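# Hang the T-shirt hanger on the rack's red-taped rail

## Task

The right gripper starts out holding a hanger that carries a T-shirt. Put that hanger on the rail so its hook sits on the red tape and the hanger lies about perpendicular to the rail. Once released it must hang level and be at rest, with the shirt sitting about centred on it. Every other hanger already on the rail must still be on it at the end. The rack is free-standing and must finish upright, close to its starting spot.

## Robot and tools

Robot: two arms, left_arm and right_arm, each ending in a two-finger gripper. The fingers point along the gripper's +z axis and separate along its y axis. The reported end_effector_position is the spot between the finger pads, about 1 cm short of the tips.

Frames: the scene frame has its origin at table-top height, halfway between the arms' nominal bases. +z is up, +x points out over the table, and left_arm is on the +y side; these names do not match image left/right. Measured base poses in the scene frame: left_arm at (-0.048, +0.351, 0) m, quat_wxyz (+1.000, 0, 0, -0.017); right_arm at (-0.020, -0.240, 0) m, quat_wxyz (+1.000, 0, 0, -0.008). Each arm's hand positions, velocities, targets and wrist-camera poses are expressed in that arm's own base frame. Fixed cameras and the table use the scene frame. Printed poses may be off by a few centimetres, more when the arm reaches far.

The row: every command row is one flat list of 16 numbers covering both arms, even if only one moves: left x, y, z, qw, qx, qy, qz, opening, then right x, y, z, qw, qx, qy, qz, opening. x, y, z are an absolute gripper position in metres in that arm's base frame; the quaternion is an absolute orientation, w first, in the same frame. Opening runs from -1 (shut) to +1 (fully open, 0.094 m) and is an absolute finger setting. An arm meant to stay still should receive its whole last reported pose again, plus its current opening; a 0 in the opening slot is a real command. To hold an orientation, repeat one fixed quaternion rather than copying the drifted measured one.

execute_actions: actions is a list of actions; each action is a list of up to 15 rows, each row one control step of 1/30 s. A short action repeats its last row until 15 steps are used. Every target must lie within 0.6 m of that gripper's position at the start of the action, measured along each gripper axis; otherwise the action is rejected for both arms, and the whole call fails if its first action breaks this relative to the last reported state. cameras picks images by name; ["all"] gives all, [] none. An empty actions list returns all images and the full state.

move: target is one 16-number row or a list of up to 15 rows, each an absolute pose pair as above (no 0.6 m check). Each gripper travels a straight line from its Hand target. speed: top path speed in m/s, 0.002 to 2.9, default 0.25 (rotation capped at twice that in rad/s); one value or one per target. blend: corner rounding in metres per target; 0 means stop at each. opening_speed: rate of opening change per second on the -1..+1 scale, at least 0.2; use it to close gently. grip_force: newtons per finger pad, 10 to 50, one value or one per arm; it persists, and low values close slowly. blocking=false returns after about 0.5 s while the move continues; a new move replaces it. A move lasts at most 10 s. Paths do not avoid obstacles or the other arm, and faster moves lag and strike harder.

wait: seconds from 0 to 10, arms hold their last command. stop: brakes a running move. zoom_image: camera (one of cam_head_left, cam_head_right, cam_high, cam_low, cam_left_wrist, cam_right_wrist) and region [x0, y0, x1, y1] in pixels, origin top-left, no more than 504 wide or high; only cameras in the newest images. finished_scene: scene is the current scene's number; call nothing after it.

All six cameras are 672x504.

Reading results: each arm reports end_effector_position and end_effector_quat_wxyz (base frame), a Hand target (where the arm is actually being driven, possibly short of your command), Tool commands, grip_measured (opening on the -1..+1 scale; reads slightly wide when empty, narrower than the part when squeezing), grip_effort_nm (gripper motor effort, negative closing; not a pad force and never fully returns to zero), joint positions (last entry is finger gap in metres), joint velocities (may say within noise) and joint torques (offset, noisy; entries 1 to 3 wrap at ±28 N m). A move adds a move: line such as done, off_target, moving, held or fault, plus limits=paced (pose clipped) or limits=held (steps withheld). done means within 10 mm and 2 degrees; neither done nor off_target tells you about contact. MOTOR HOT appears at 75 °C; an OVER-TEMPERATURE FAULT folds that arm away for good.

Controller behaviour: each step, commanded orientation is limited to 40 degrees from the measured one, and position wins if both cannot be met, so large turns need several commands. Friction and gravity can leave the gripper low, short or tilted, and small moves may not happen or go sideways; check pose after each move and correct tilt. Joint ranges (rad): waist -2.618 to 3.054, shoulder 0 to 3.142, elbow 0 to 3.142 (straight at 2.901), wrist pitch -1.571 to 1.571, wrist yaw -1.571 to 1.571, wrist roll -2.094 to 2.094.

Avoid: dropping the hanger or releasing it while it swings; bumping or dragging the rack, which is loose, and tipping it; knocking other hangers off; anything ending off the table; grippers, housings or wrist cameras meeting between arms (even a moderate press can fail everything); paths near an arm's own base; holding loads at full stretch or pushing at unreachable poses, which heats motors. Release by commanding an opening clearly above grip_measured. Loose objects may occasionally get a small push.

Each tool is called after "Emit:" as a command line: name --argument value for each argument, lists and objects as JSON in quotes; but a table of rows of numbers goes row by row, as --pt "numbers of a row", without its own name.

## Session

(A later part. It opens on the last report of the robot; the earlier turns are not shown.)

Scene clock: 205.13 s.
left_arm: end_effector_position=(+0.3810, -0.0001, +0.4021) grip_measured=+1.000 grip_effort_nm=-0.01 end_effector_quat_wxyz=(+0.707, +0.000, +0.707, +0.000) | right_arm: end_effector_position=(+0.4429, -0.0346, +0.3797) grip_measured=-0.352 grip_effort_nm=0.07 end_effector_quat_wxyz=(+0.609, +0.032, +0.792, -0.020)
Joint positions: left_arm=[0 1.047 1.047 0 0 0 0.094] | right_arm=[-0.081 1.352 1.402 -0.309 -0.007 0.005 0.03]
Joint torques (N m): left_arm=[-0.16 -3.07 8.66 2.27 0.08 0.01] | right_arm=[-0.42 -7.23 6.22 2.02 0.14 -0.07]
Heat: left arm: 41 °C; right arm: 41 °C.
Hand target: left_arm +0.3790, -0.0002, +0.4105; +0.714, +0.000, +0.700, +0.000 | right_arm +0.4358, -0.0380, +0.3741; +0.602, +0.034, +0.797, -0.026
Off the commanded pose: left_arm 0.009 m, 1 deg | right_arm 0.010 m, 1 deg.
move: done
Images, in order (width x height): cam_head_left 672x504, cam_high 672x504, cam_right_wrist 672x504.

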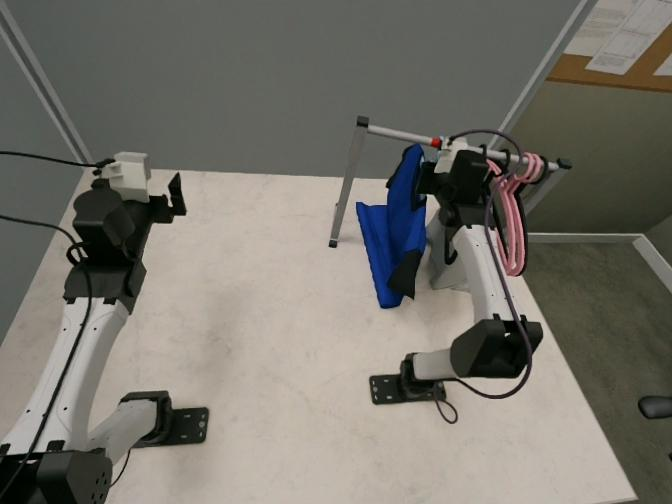

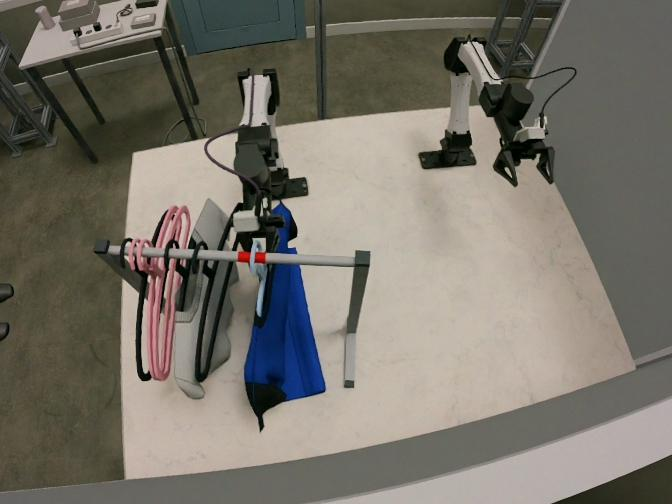

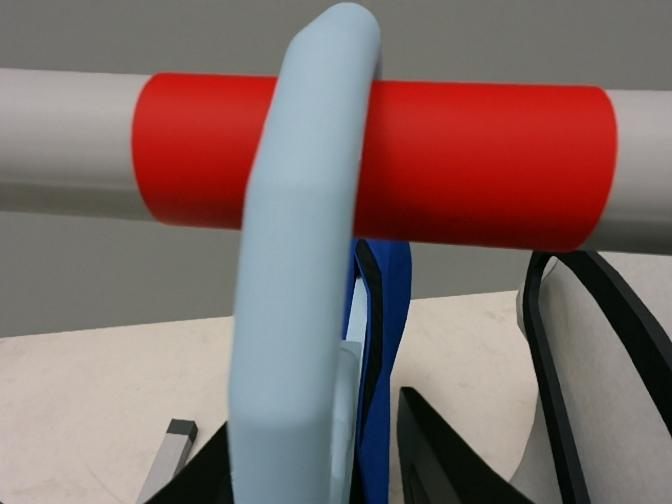

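Emit:
move --pt "0.3791 -0.0001 0.4105 0.714 0 0.7 0 1 0.36 -0.033 0.405 0.602 0.0340 0.797 -0.0265 -0.2" --pt "0.3791 -0.0001 0.4105 0.714 0 0.7 0 1 0.28 -0.033 0.46 0.602 0.0340 0.797 -0.0265 -0.2" --speed 0.1 --blend 0.02 --cameras '["all"]'

Emit:
zoom_image --camera "cam_high" --region '[170, 180, 350, 440]'

Emit:
zoom_image --camera "cam_head_left" --region '[330, 100, 570, 320]'

Scene clock: 212.83 s.
left_arm: end_effector_position=(+0.3810, -0.0001, +0.4021) grip_measured=+1.000 grip_effort_nm=-0.01 end_effector_quat_wxyz=(+0.707, +0.000, +0.707, +0.000) | right_arm: end_effector_position=(+0.2839, -0.0336, +0.4547) grip_measured=-0.202 grip_effort_nm=0.07 end_effector_quat_wxyz=(+0.600, +0.038, +0.799, -0.027)
Joint positions: left_arm=[0 1.047 1.047 0 0 0 0.094] | right_arm=[-0.155 1.007 1.603 -0.879 -0.061 -0.015 0.038]
Joint torques (N m): left_arm=[-0.12 -2.99 8.68 2.28 0.07 0.03] | right_arm=[-0.43 -0.13 8.4 2.05 -0.04 -0.08]
Heat: left arm: 41 °C; right arm: 41 °C.
Hand target: left_arm +0.3790, -0.0002, +0.4105; +0.714, +0.000, +0.700, +0.000 | right_arm +0.2800, -0.0330, +0.4599; +0.602, +0.034, +0.797, -0.027
Off the commanded pose: left_arm 0.009 m, 1 deg | right_arm 0.007 m, 1 deg.
move: done

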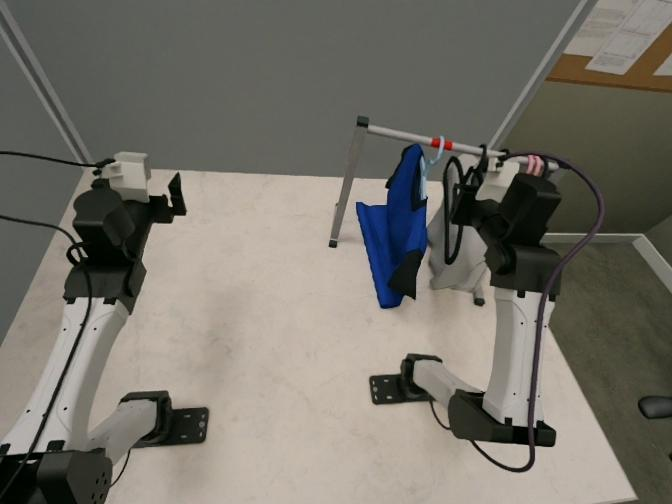

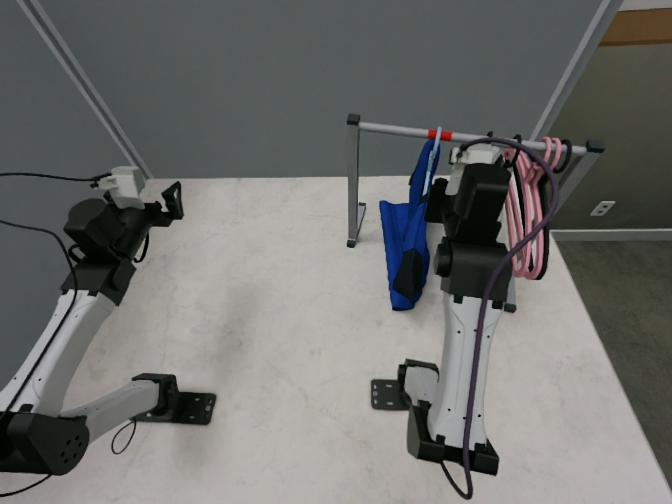

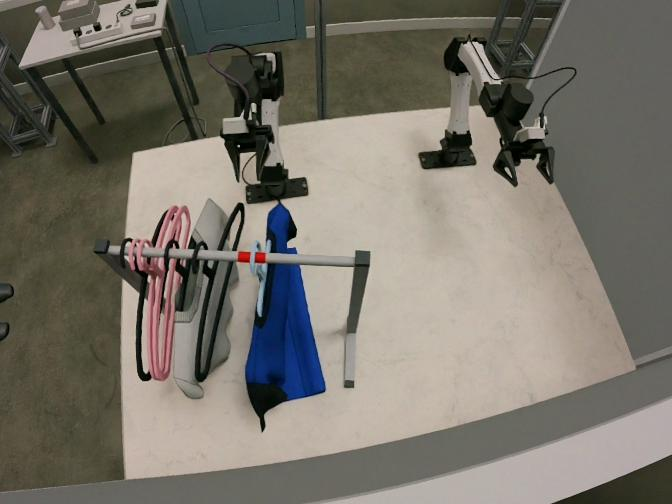

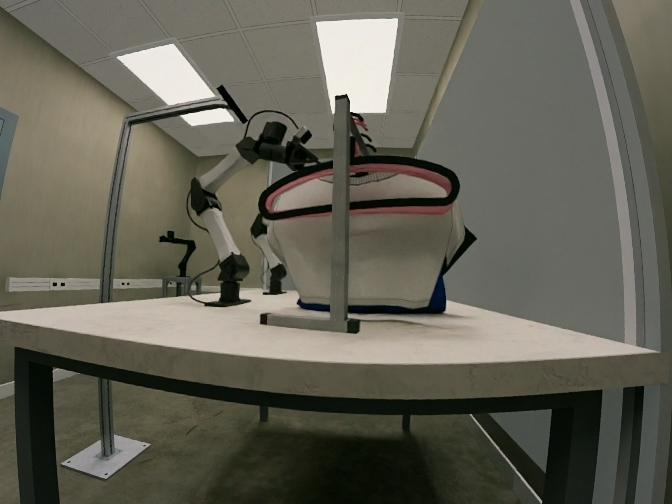

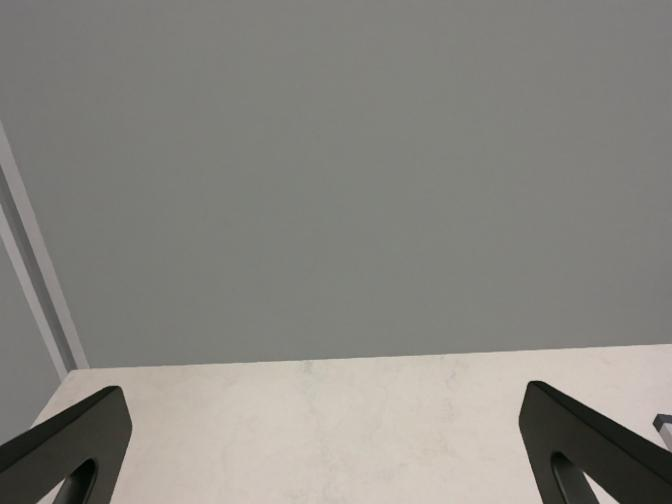

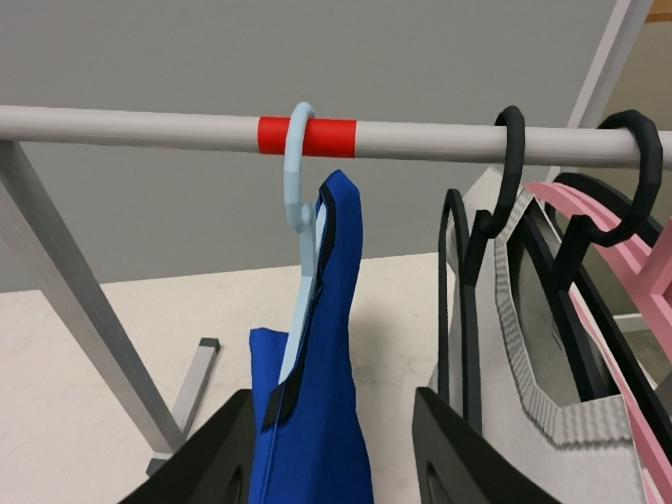

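Scaled by 1.938 from the camera's 672x504 image, which has a finer 960x720 frame.

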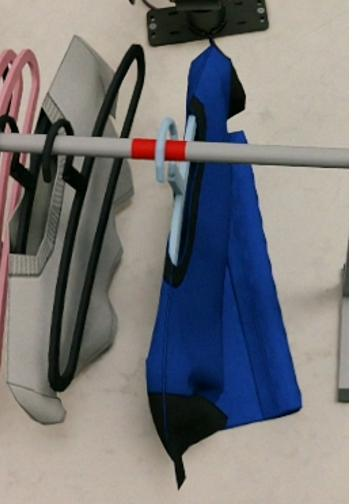

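Scaled by 2.100 from the camera's 672x504 image, which has a finer 960x720 frame.

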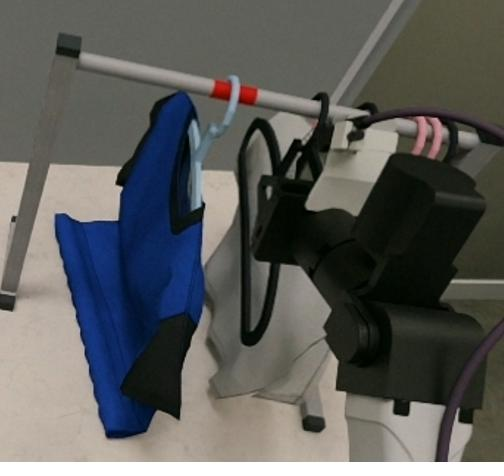

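Emit:
move --target '[0.475,-0.305,0.29,0.678,0.2008,0.678,-0.2008,1,0.28,-0.033,0.46,0.602,0.0340,0.797,-0.027,-0.2]' --speed 0.25 --cameras '["cam_left_wrist","cam_high","cam_head_left"]'

Scene clock: 228.43 s.
left_arm: end_effector_position=(+0.4716, -0.2997, +0.2717) grip_measured=+1.000 grip_effort_nm=-0.01 end_effector_quat_wxyz=(+0.663, +0.201, +0.695, -0.191) | right_arm: end_effector_position=(+0.2839, -0.0336, +0.4547) grip_measured=-0.202 grip_effort_nm=0.07 end_effector_quat_wxyz=(+0.600, +0.038, +0.799, -0.027)
Joint positions: left_arm=[-0.568 1.78 1.181 0.552 -0.006 0 0.094] | right_arm=[-0.155 1.007 1.603 -0.879 -0.061 -0.015 0.038]
Joint torques (N m): left_arm=[-0.1 -8.35 10.65 2.43 0.25 0.03] | right_arm=[-0.34 -0.16 8.38 2.01 -0.02 -0.08]
Heat: left arm: 42 °C; right arm: 41 °C.
Hand target: left_arm +0.4741, -0.3043, +0.2899; +0.678, +0.201, +0.678, -0.201 | right_arm +0.2800, -0.0330, +0.4599; +0.602, +0.034, +0.797, -0.027
Off the commanded pose: left_arm 0.019 m, 3 deg | right_arm 0.007 m, 1 deg.
move: off_target (left_arm)
Images, in order (width x height): cam_head_left 672x504, cam_high 672x504, cam_left_wrist 672x504.

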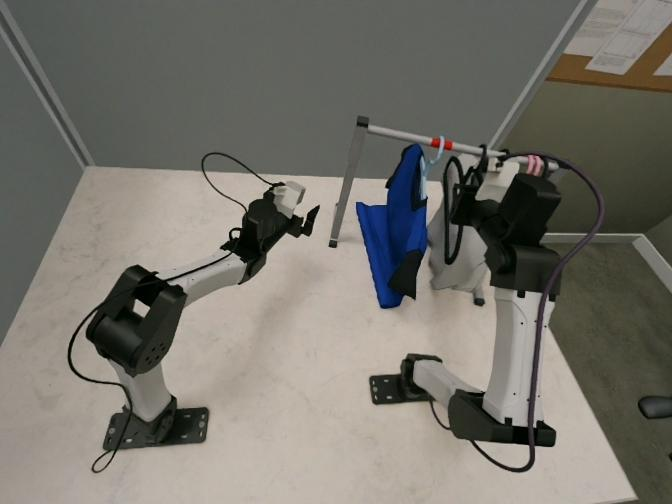

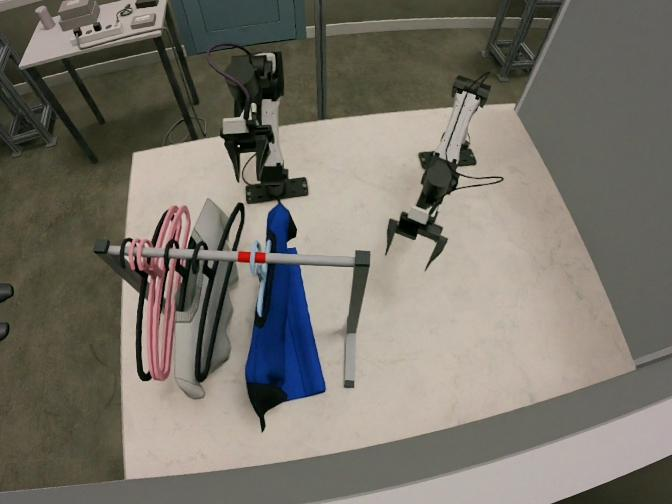

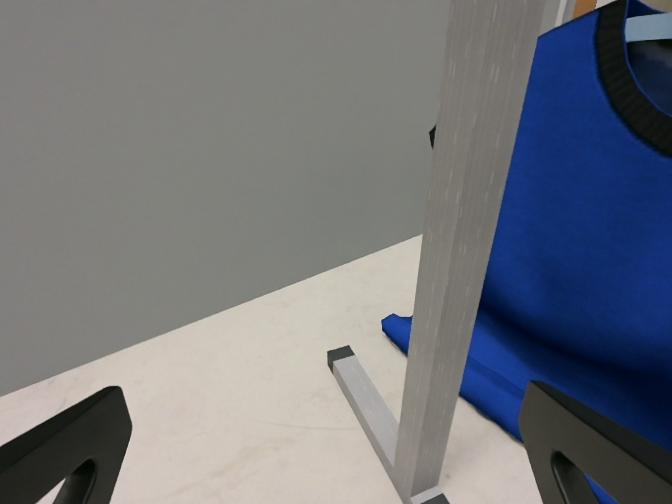

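Emit:
move --target '[0.474,-0.361,0.29,0.678,0.2008,0.678,-0.2008,1,0.28,-0.033,0.46,0.602,0.0340,0.797,-0.027,-0.2]' --speed 0.12 --cameras '["cam_left_wrist","cam_high"]'

Scene clock: 236.23 s.
left_arm: end_effector_position=(+0.4684, -0.3601, +0.2785) grip_measured=+1.000 grip_effort_nm=-0.01 end_effector_quat_wxyz=(+0.670, +0.209, +0.683, -0.203) | right_arm: end_effector_position=(+0.2839, -0.0336, +0.4547) grip_measured=-0.202 grip_effort_nm=0.07 end_effector_quat_wxyz=(+0.600, +0.038, +0.799, -0.027)
Joint positions: left_arm=[-0.683 1.895 1.332 0.541 -0.092 0 0.094] | right_arm=[-0.155 1.007 1.603 -0.879 -0.061 -0.015 0.038]
Joint torques (N m): left_arm=[-0.01 -9.31 10.77 2.16 -0.07 0.02] | right_arm=[-0.34 -0.14 8.39 2.02 -0.02 -0.08]
Heat: left arm: 43 °C; right arm: 41 °C.
Hand target: left_arm +0.4735, -0.3606, +0.2898; +0.678, +0.201, +0.678, -0.201 | right_arm +0.2800, -0.0330, +0.4599; +0.602, +0.034, +0.797, -0.027
Off the commanded pose: left_arm 0.013 m, 1 deg | right_arm 0.007 m, 1 deg.
move: off_target (left_arm)
Images, in order (width x height): cam_high 672x504, cam_left_wrist 672x504.

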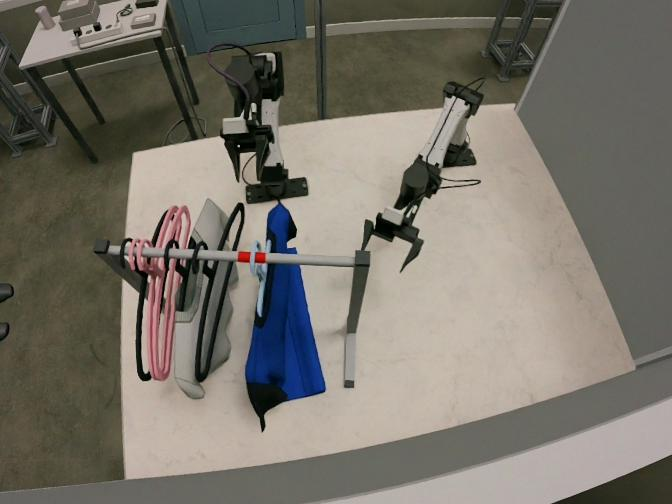

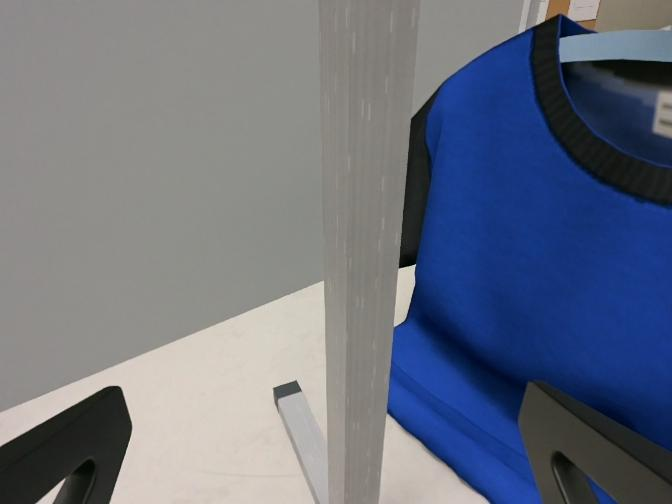

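Emit:
move --target '[0.543,-0.414,0.295,0.678,0.2008,0.678,-0.2008,1,0.28,-0.033,0.46,0.602,0.0340,0.797,-0.027,-0.2]' --speed 0.08 --cameras '["cam_left_wrist","cam_high"]'

Emit:
zoom_image --camera "cam_high" --region '[310, 200, 450, 400]'

Scene clock: 242.77 s.
left_arm: end_effector_position=(+0.5369, -0.4159, +0.2844) grip_measured=+1.000 grip_effort_nm=-0.01 end_effector_quat_wxyz=(+0.670, +0.208, +0.683, -0.203) | right_arm: end_effector_position=(+0.2839, -0.0336, +0.4547) grip_measured=-0.202 grip_effort_nm=0.07 end_effector_quat_wxyz=(+0.600, +0.038, +0.799, -0.027)
Joint positions: left_arm=[-0.683 2.23 1.859 0.35 -0.092 0 0.094] | right_arm=[-0.155 1.007 1.603 -0.879 -0.061 -0.015 0.038]
Joint torques (N m): left_arm=[0.32 -12.07 11.04 2.16 -0.02 0.02] | right_arm=[-0.35 -0.16 8.38 2.01 -0.02 -0.08]
Heat: left arm: 43 °C; right arm: 41 °C.
Hand target: left_arm +0.5424, -0.4135, +0.2950; +0.678, +0.201, +0.678, -0.201 | right_arm +0.2800, -0.0330, +0.4599; +0.602, +0.034, +0.797, -0.027
Off the commanded pose: left_arm 0.012 m, 1 deg | right_arm 0.007 m, 1 deg.
move: off_target (left_arm)
Images, in order (width x height): cam_high 672x504, cam_left_wrist 672x504.

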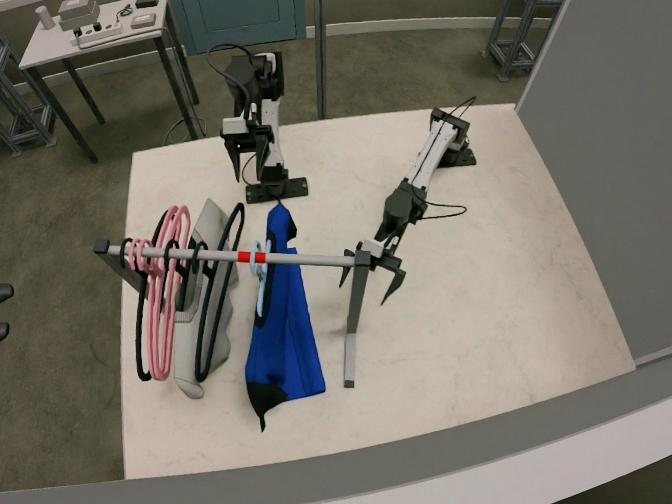

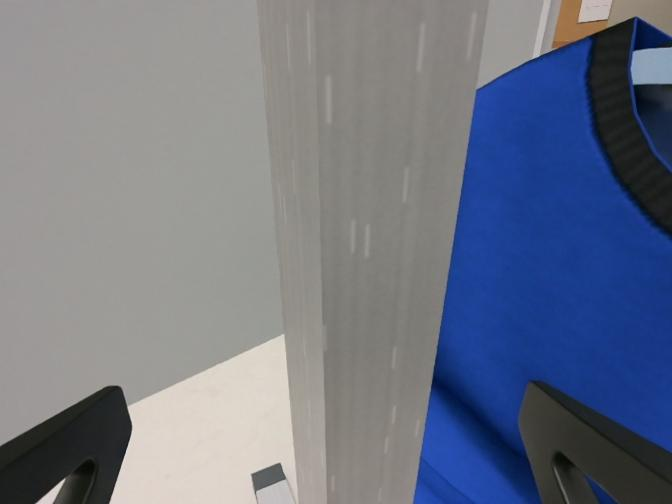

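Scaled by 2.520 from the camera's 672x504 image, which has a finer 960x720 frame.

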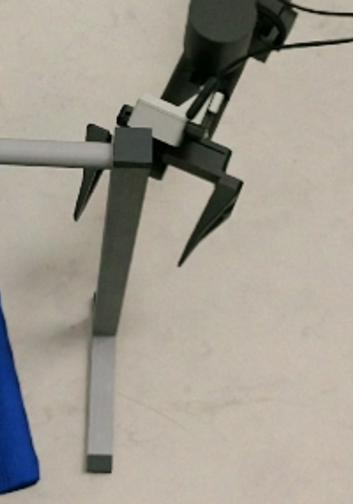

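Emit:
move --target '[0.5424,-0.4135,0.295,0.678,0.2008,0.678,-0.2008,-0.3,0.28,-0.033,0.46,0.602,0.0340,0.797,-0.027,-0.2]' --speed 0.05 --grip_force '[15, 50]' --opening_speed 0.3 --cameras '["cam_left_wrist"]'

Emit:
wait --seconds 3 --cameras '["cam_left_wrist","cam_high"]'

Scene clock: 257.90 s.
left_arm: end_effector_position=(+0.5361, -0.4171, +0.2843) grip_measured=-0.297 grip_effort_nm=-0.17 end_effector_quat_wxyz=(+0.669, +0.210, +0.683, -0.205) | right_arm: end_effector_position=(+0.2839, -0.0336, +0.4547) grip_measured=-0.202 grip_effort_nm=0.07 end_effector_quat_wxyz=(+0.600, +0.038, +0.799, -0.027)
Joint positions: left_arm=[-0.684 2.23 1.859 0.35 -0.088 0 0.033] | right_arm=[-0.155 1.007 1.603 -0.879 -0.061 -0.015 0.038]
Joint torques (N m): left_arm=[0.5 -12.44 10.62 2.18 -0.07 0.03] | right_arm=[-0.35 -0.16 8.39 2.02 -0.02 -0.08]
Heat: left arm: 44 °C; right arm: 41 °C.
Hand target: left_arm +0.5418, -0.4131, +0.2950; +0.678, +0.201, +0.678, -0.201 | right_arm +0.2800, -0.0330, +0.4599; +0.602, +0.034, +0.797, -0.027
Off the commanded pose: left_arm 0.013 m, 2 deg | right_arm 0.007 m, 1 deg.
grip_force (N): 15, 50
move: off_target (left_arm)
Images, in order (width x height): cam_left_wrist 672x504.

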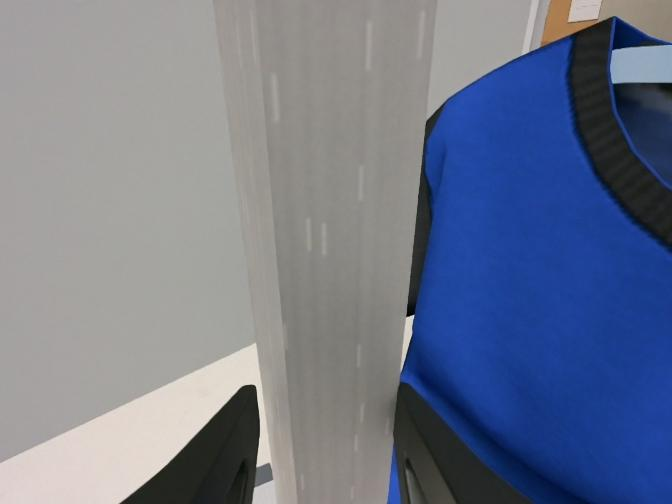

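Scene clock: 260.90 s.
left_arm: end_effector_position=(+0.5361, -0.4171, +0.2843) grip_measured=-0.297 grip_effort_nm=-0.17 end_effector_quat_wxyz=(+0.669, +0.210, +0.683, -0.205) | right_arm: end_effector_position=(+0.2839, -0.0336, +0.4547) grip_measured=-0.202 grip_effort_nm=0.07 end_effector_quat_wxyz=(+0.600, +0.038, +0.799, -0.027)
Joint positions: left_arm=[-0.684 2.23 1.859 0.35 -0.088 0 0.033] | right_arm=[-0.155 1.007 1.603 -0.879 -0.061 -0.015 0.038]
Joint torques (N m): left_arm=[0.43 -12.38 10.65 2.18 -0.08 0.02] | right_arm=[-0.36 -0.16 8.39 2.02 -0.02 -0.08]
Heat: left arm: 44 °C; right arm: 41 °C.
Hand target: left_arm +0.5418, -0.4131, +0.2950; +0.678, +0.201, +0.678, -0.201 | right_arm +0.2800, -0.0330, +0.4599; +0.602, +0.034, +0.797, -0.027
Tool commands: left_gripper/opening=-0.3 right_gripper/opening=-0.2
Off the commanded pose: left_arm 0.013 m, 2 deg | right_arm 0.007 m, 1 deg.
grip_force (N): 15, 50
wait: 3.00 s; at rest by 0.17 s
Images, in order (width x height): cam_high 672x504, cam_left_wrist 672x504.

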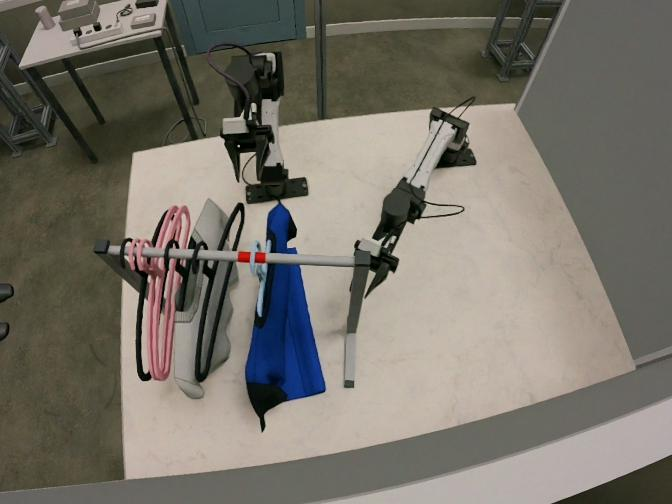

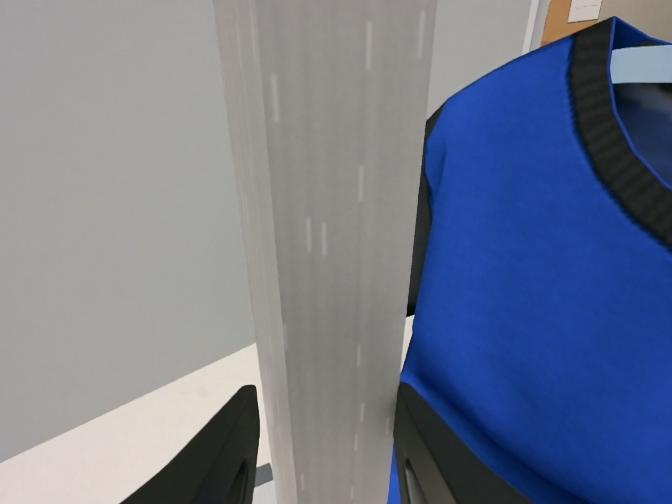

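Emit:
move --target '[0.5424,-0.4135,0.295,0.678,0.2008,0.678,-0.2008,-0.6,0.28,-0.033,0.46,0.602,0.0340,0.797,-0.027,-0.2]' --speed 0.05 --opening_speed 0.3 --cameras '["cam_left_wrist","cam_high"]'

Scene clock: 265.73 s.
left_arm: end_effector_position=(+0.5352, -0.4183, +0.2843) grip_measured=-0.405 grip_effort_nm=-0.38 end_effector_quat_wxyz=(+0.669, +0.212, +0.682, -0.206) | right_arm: end_effector_position=(+0.2839, -0.0336, +0.4547) grip_measured=-0.202 grip_effort_nm=0.07 end_effector_quat_wxyz=(+0.600, +0.038, +0.799, -0.027)
Joint positions: left_arm=[-0.685 2.23 1.859 0.35 -0.085 0 0.028] | right_arm=[-0.155 1.007 1.603 -0.879 -0.061 -0.015 0.038]
Joint torques (N m): left_arm=[0.59 -12.38 10.62 2.19 -0.11 0] | right_arm=[-0.35 -0.16 8.38 2.01 -0.02 -0.08]
Heat: left arm: 44 °C; right arm: 41 °C.
Hand target: left_arm +0.5418, -0.4129, +0.2950; +0.678, +0.201, +0.678, -0.201 | right_arm +0.2800, -0.0330, +0.4599; +0.602, +0.034, +0.797, -0.027
Off the commanded pose: left_arm 0.014 m, 2 deg | right_arm 0.007 m, 1 deg.
grip_force (N): 15, 50
move: off_target (left_arm)
Images, in order (width x height): cam_high 672x504, cam_left_wrist 672x504.

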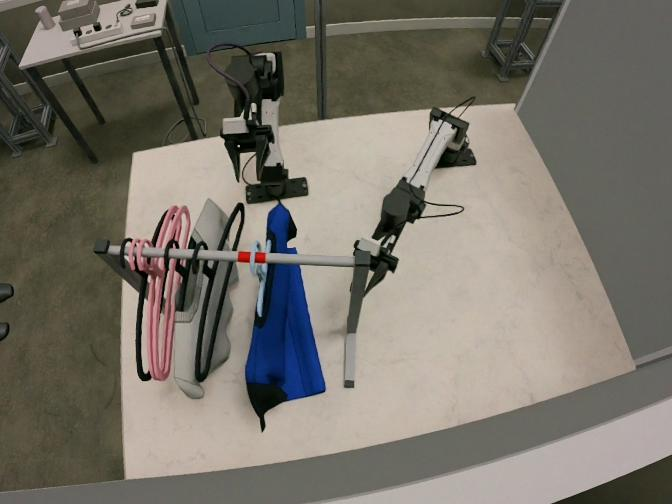

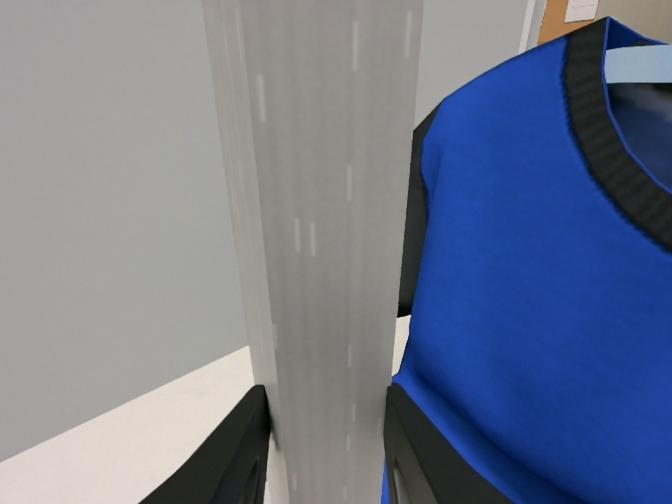

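Emit:
move --target '[0.511,-0.369,0.295,0.678,0.2008,0.678,-0.2008,-0.6,0.28,-0.033,0.46,0.602,0.0340,0.797,-0.027,-0.2]' --speed 0.025 --cameras '["cam_left_wrist","cam_high","cam_low","cam_right_wrist","cam_head_left"]'

Scene clock: 272.10 s.
left_arm: end_effector_position=(+0.5160, -0.3757, +0.2735) grip_measured=-0.597 grip_effort_nm=-0.16 end_effector_quat_wxyz=(+0.664, +0.204, +0.692, -0.194) | right_arm: end_effector_position=(+0.2839, -0.0336, +0.4547) grip_measured=-0.202 grip_effort_nm=0.07 end_effector_quat_wxyz=(+0.600, +0.038, +0.799, -0.027)
Joint positions: left_arm=[-0.651 2.069 1.584 0.443 -0.081 0 0.019] | right_arm=[-0.155 1.007 1.603 -0.879 -0.061 -0.015 0.038]
Joint torques (N m): left_arm=[0.53 -15.23 6.48 2.43 0.19 0.03] | right_arm=[-0.36 -0.16 8.38 2.01 -0.02 -0.08]
Heat: left arm: 45 °C; right arm: 41 °C.
Hand target: left_arm +0.5114, -0.3693, +0.2949; +0.678, +0.201, +0.678, -0.201 | right_arm +0.2800, -0.0330, +0.4599; +0.602, +0.034, +0.797, -0.027
Off the commanded pose: left_arm 0.023 m, 2 deg | right_arm 0.007 m, 1 deg.
grip_force (N): 15, 50
move: off_target (left_arm)
Images, in order (width x height): cam_head_left 672x504, cam_high 672x504, cam_low 672x504, cam_left_wrist 672x504, cam_right_wrist 672x504.

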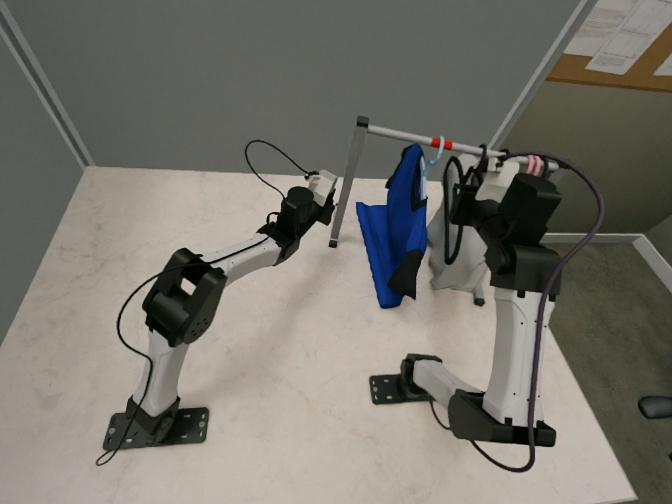

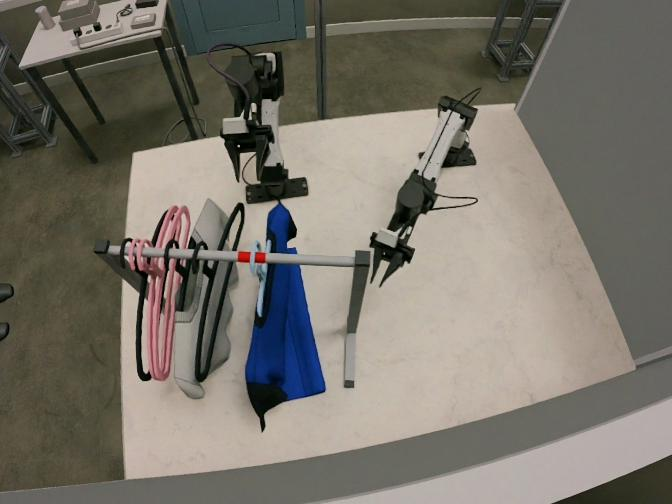

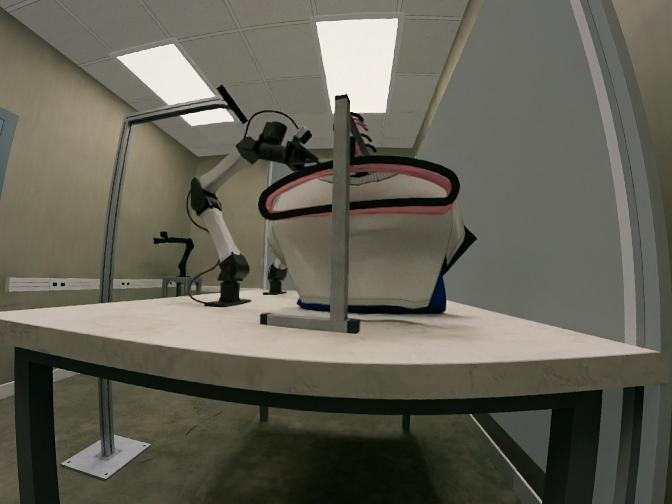

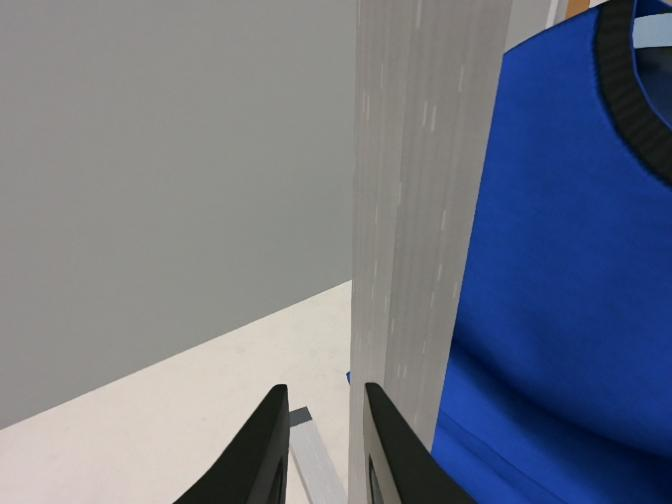

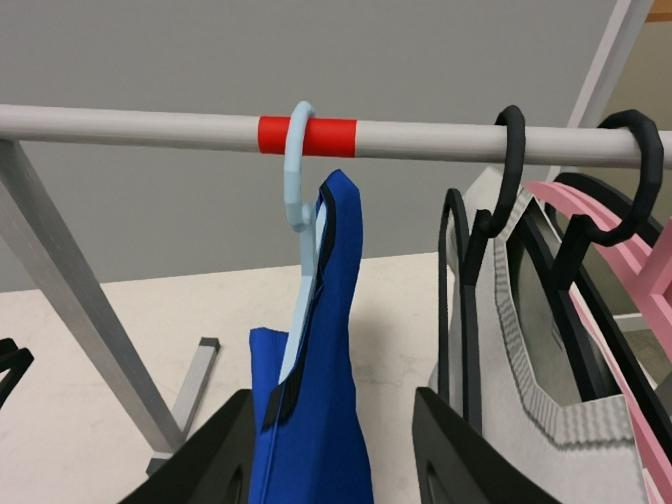

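Emit:
move --pt "0.500 -0.352 0.29 0.678 0.2008 0.678 -0.2008 0.9 0.28 -0.033 0.46 0.602 0.0340 0.797 -0.027 -0.2" --pt "0.485 -0.376 0.29 0.678 0.2008 0.678 -0.2008 0.9 0.28 -0.033 0.46 0.602 0.0340 0.797 -0.027 -0.2" --pt "0.564 -0.431 0.297 0.678 0.2008 0.678 -0.2008 0.9 0.28 -0.033 0.46 0.602 0.0340 0.797 -0.027 -0.2" --speed 0.1 --grip_force '[50, 50]' --cameras '["cam_left_wrist","cam_high"]'

Scene clock: 280.47 s.
left_arm: end_effector_position=(+0.5588, -0.4330, +0.2870) grip_measured=+0.897 grip_effort_nm=0.14 end_effector_quat_wxyz=(+0.671, +0.206, +0.684, -0.201) | right_arm: end_effector_position=(+0.2839, -0.0336, +0.4547) grip_measured=-0.202 grip_effort_nm=0.07 end_effector_quat_wxyz=(+0.600, +0.038, +0.799, -0.027)
Joint positions: left_arm=[-0.684 2.361 2.091 0.25 -0.101 0 0.089] | right_arm=[-0.155 1.007 1.603 -0.879 -0.061 -0.015 0.038]
Joint torques (N m): left_arm=[0.46 -13 11.08 2.19 0.06 0.02] | right_arm=[-0.36 -0.16 8.38 2.02 -0.02 -0.08]
Heat: left arm: 45 °C; right arm: 41 °C.
Hand target: left_arm +0.5635, -0.4304, +0.2970; +0.678, +0.201, +0.678, -0.201 | right_arm +0.2800, -0.0330, +0.4599; +0.602, +0.034, +0.797, -0.027
Off the commanded pose: left_arm 0.011 m, 1 deg | right_arm 0.007 m, 1 deg.
move: off_target (left_arm)
Images, in order (width x height): cam_high 672x504, cam_left_wrist 672x504.

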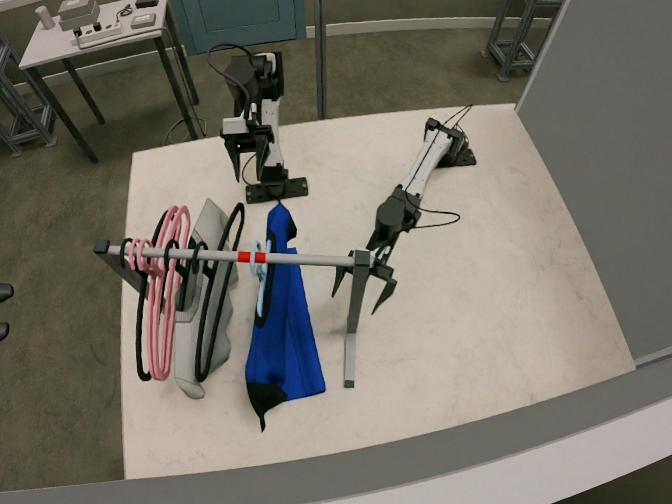

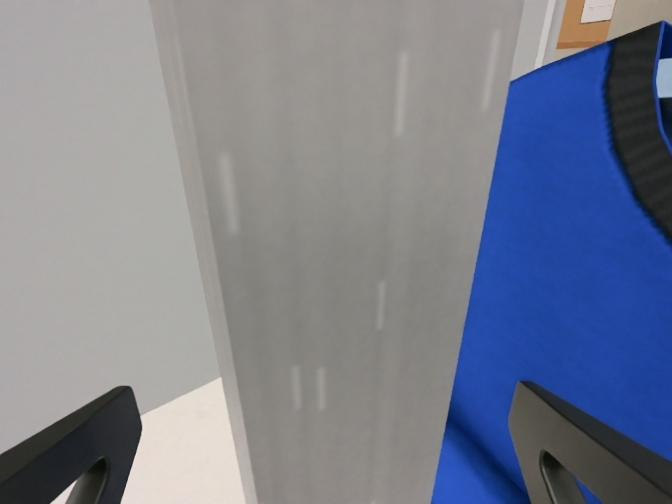

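Emit:
move --pt "0.5635 -0.4305 0.297 0.678 0.2008 0.678 -0.2008 -0.5 0.28 -0.033 0.46 0.602 0.0340 0.797 -0.027 -0.2" --pt "0.532 -0.383 0.297 0.678 0.2008 0.678 -0.2008 -0.5 0.28 -0.033 0.46 0.602 0.0340 0.797 -0.027 -0.2" --speed 0.03 --opening_speed 0.6 --cameras '["cam_left_wrist","cam_high","cam_right_wrist"]'

Scene clock: 289.60 s.
left_arm: end_effector_position=(+0.5329, -0.3976, +0.2854) grip_measured=-0.369 grip_effort_nm=-1.04 end_effector_quat_wxyz=(+0.678, +0.197, +0.680, -0.197) | right_arm: end_effector_position=(+0.2839, -0.0336, +0.4547) grip_measured=-0.202 grip_effort_nm=0.07 end_effector_quat_wxyz=(+0.600, +0.038, +0.799, -0.027)
Joint positions: left_arm=[-0.668 2.172 1.753 0.415 -0.104 0 0.03] | right_arm=[-0.155 1.007 1.603 -0.879 -0.061 -0.015 0.038]
Joint torques (N m): left_arm=[2.02 -16.39 5.49 2.08 0.47 0.01] | right_arm=[-0.35 -0.16 8.38 2.02 -0.02 -0.08]
Heat: left arm: 49 °C; right arm: 41 °C.
Hand target: left_arm +0.5325, -0.3838, +0.2968; +0.678, +0.201, +0.678, -0.200 | right_arm +0.2800, -0.0330, +0.4599; +0.602, +0.034, +0.797, -0.027
Off the commanded pose: left_arm 0.019 m, 1 deg | right_arm 0.007 m, 1 deg.
move: off_target (left_arm)
Images, in order (width x height): cam_high 672x504, cam_left_wrist 672x504, cam_right_wrist 672x504.

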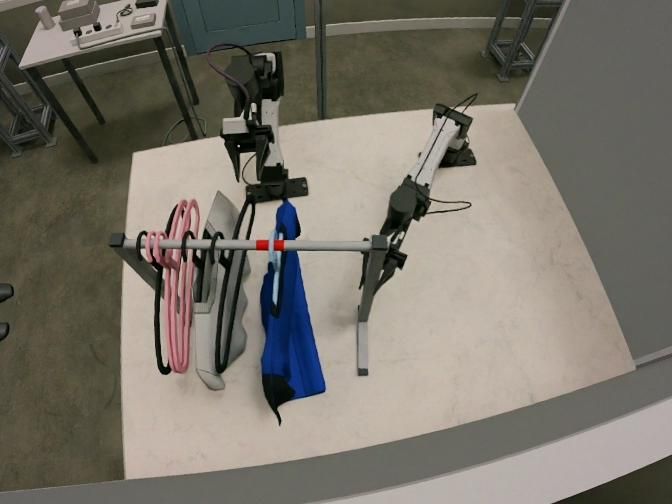

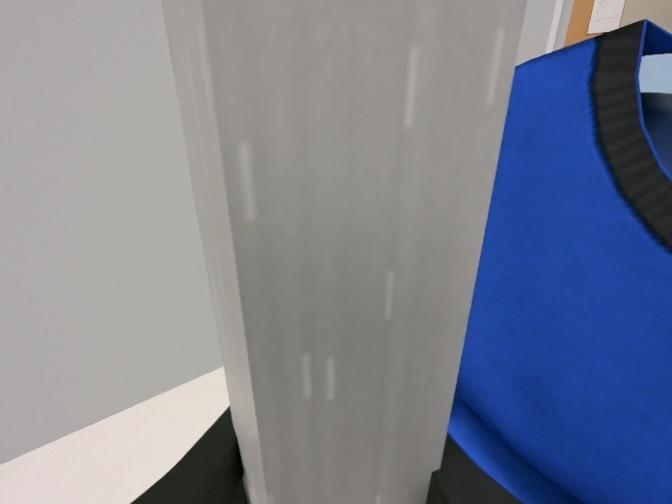

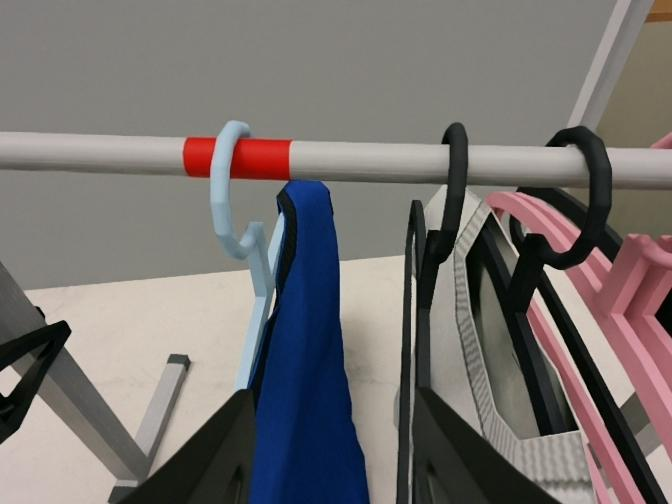

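Emit:
move --pt "0.530 -0.392 0.295 0.678 0.2008 0.678 -0.2008 0.6 0.28 -0.033 0.46 0.602 0.0340 0.797 -0.027 -0.2" --pt "0.43 -0.327 0.295 0.678 0.2008 0.678 -0.2008 0.6 0.24 -0.033 0.46 0.602 0.0340 0.797 -0.027 -0.2" --speed 0.1 --opening_speed 0.8 --cameras '["cam_high","cam_right_wrist","cam_head_left"]'

Emit:
zoom_image --camera "cam_high" --region '[170, 180, 410, 440]'

Scene clock: 297.97 s.
left_arm: end_effector_position=(+0.4356, -0.3303, +0.2832) grip_measured=+0.597 grip_effort_nm=0.14 end_effector_quat_wxyz=(+0.667, +0.207, +0.687, -0.199) | right_arm: end_effector_position=(+0.2457, -0.0347, +0.4544) grip_measured=-0.202 grip_effort_nm=0.07 end_effector_quat_wxyz=(+0.598, +0.038, +0.800, -0.027)
Joint positions: left_arm=[-0.679 1.728 1.15 0.547 -0.096 0 0.075] | right_arm=[-0.238 0.917 1.603 -0.976 -0.139 -0.038 0.038]
Joint torques (N m): left_arm=[-0.53 -11.04 6.38 2.4 -0.07 0.02] | right_arm=[-0.43 0.61 7.75 1.99 -0.09 -0.08]
Heat: left arm: 50 °C; right arm: 41 °C.
Hand target: left_arm +0.4303, -0.3270, +0.2949; +0.678, +0.201, +0.678, -0.201 | right_arm +0.2400, -0.0330, +0.4599; +0.602, +0.034, +0.797, -0.027
Off the commanded pose: left_arm 0.013 m, 2 deg | right_arm 0.008 m, 1 deg.
move: off_target (left_arm)
Images, in order (width x height): cam_head_left 672x504, cam_high 672x504, cam_right_wrist 672x504.

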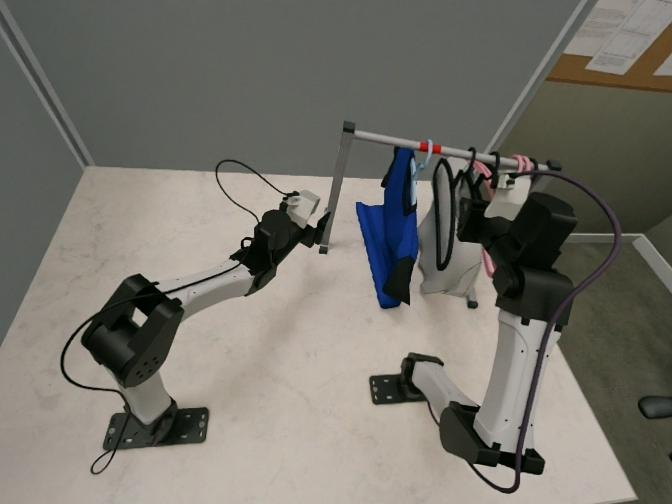

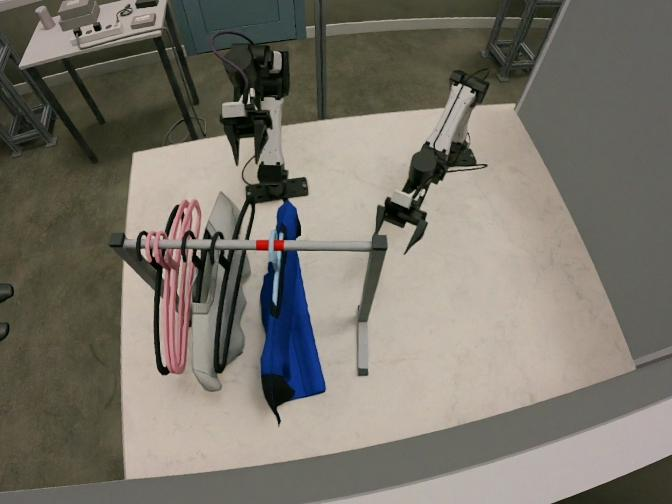

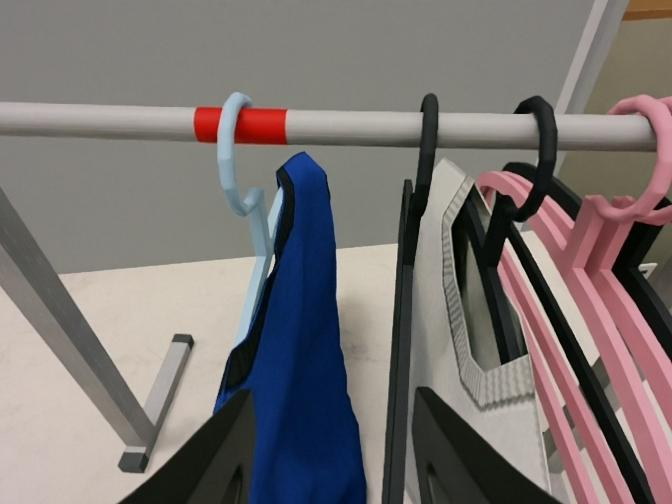

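Scaled by 1.938 from the camera's 672x504 image, which has a finer 960x720 frame.

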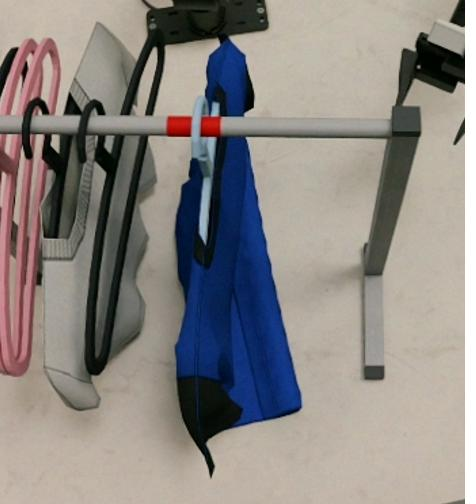

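Rack restored, hook on tape.

Emit:
finished_scene --scene 2

The scene is finished: the task was done.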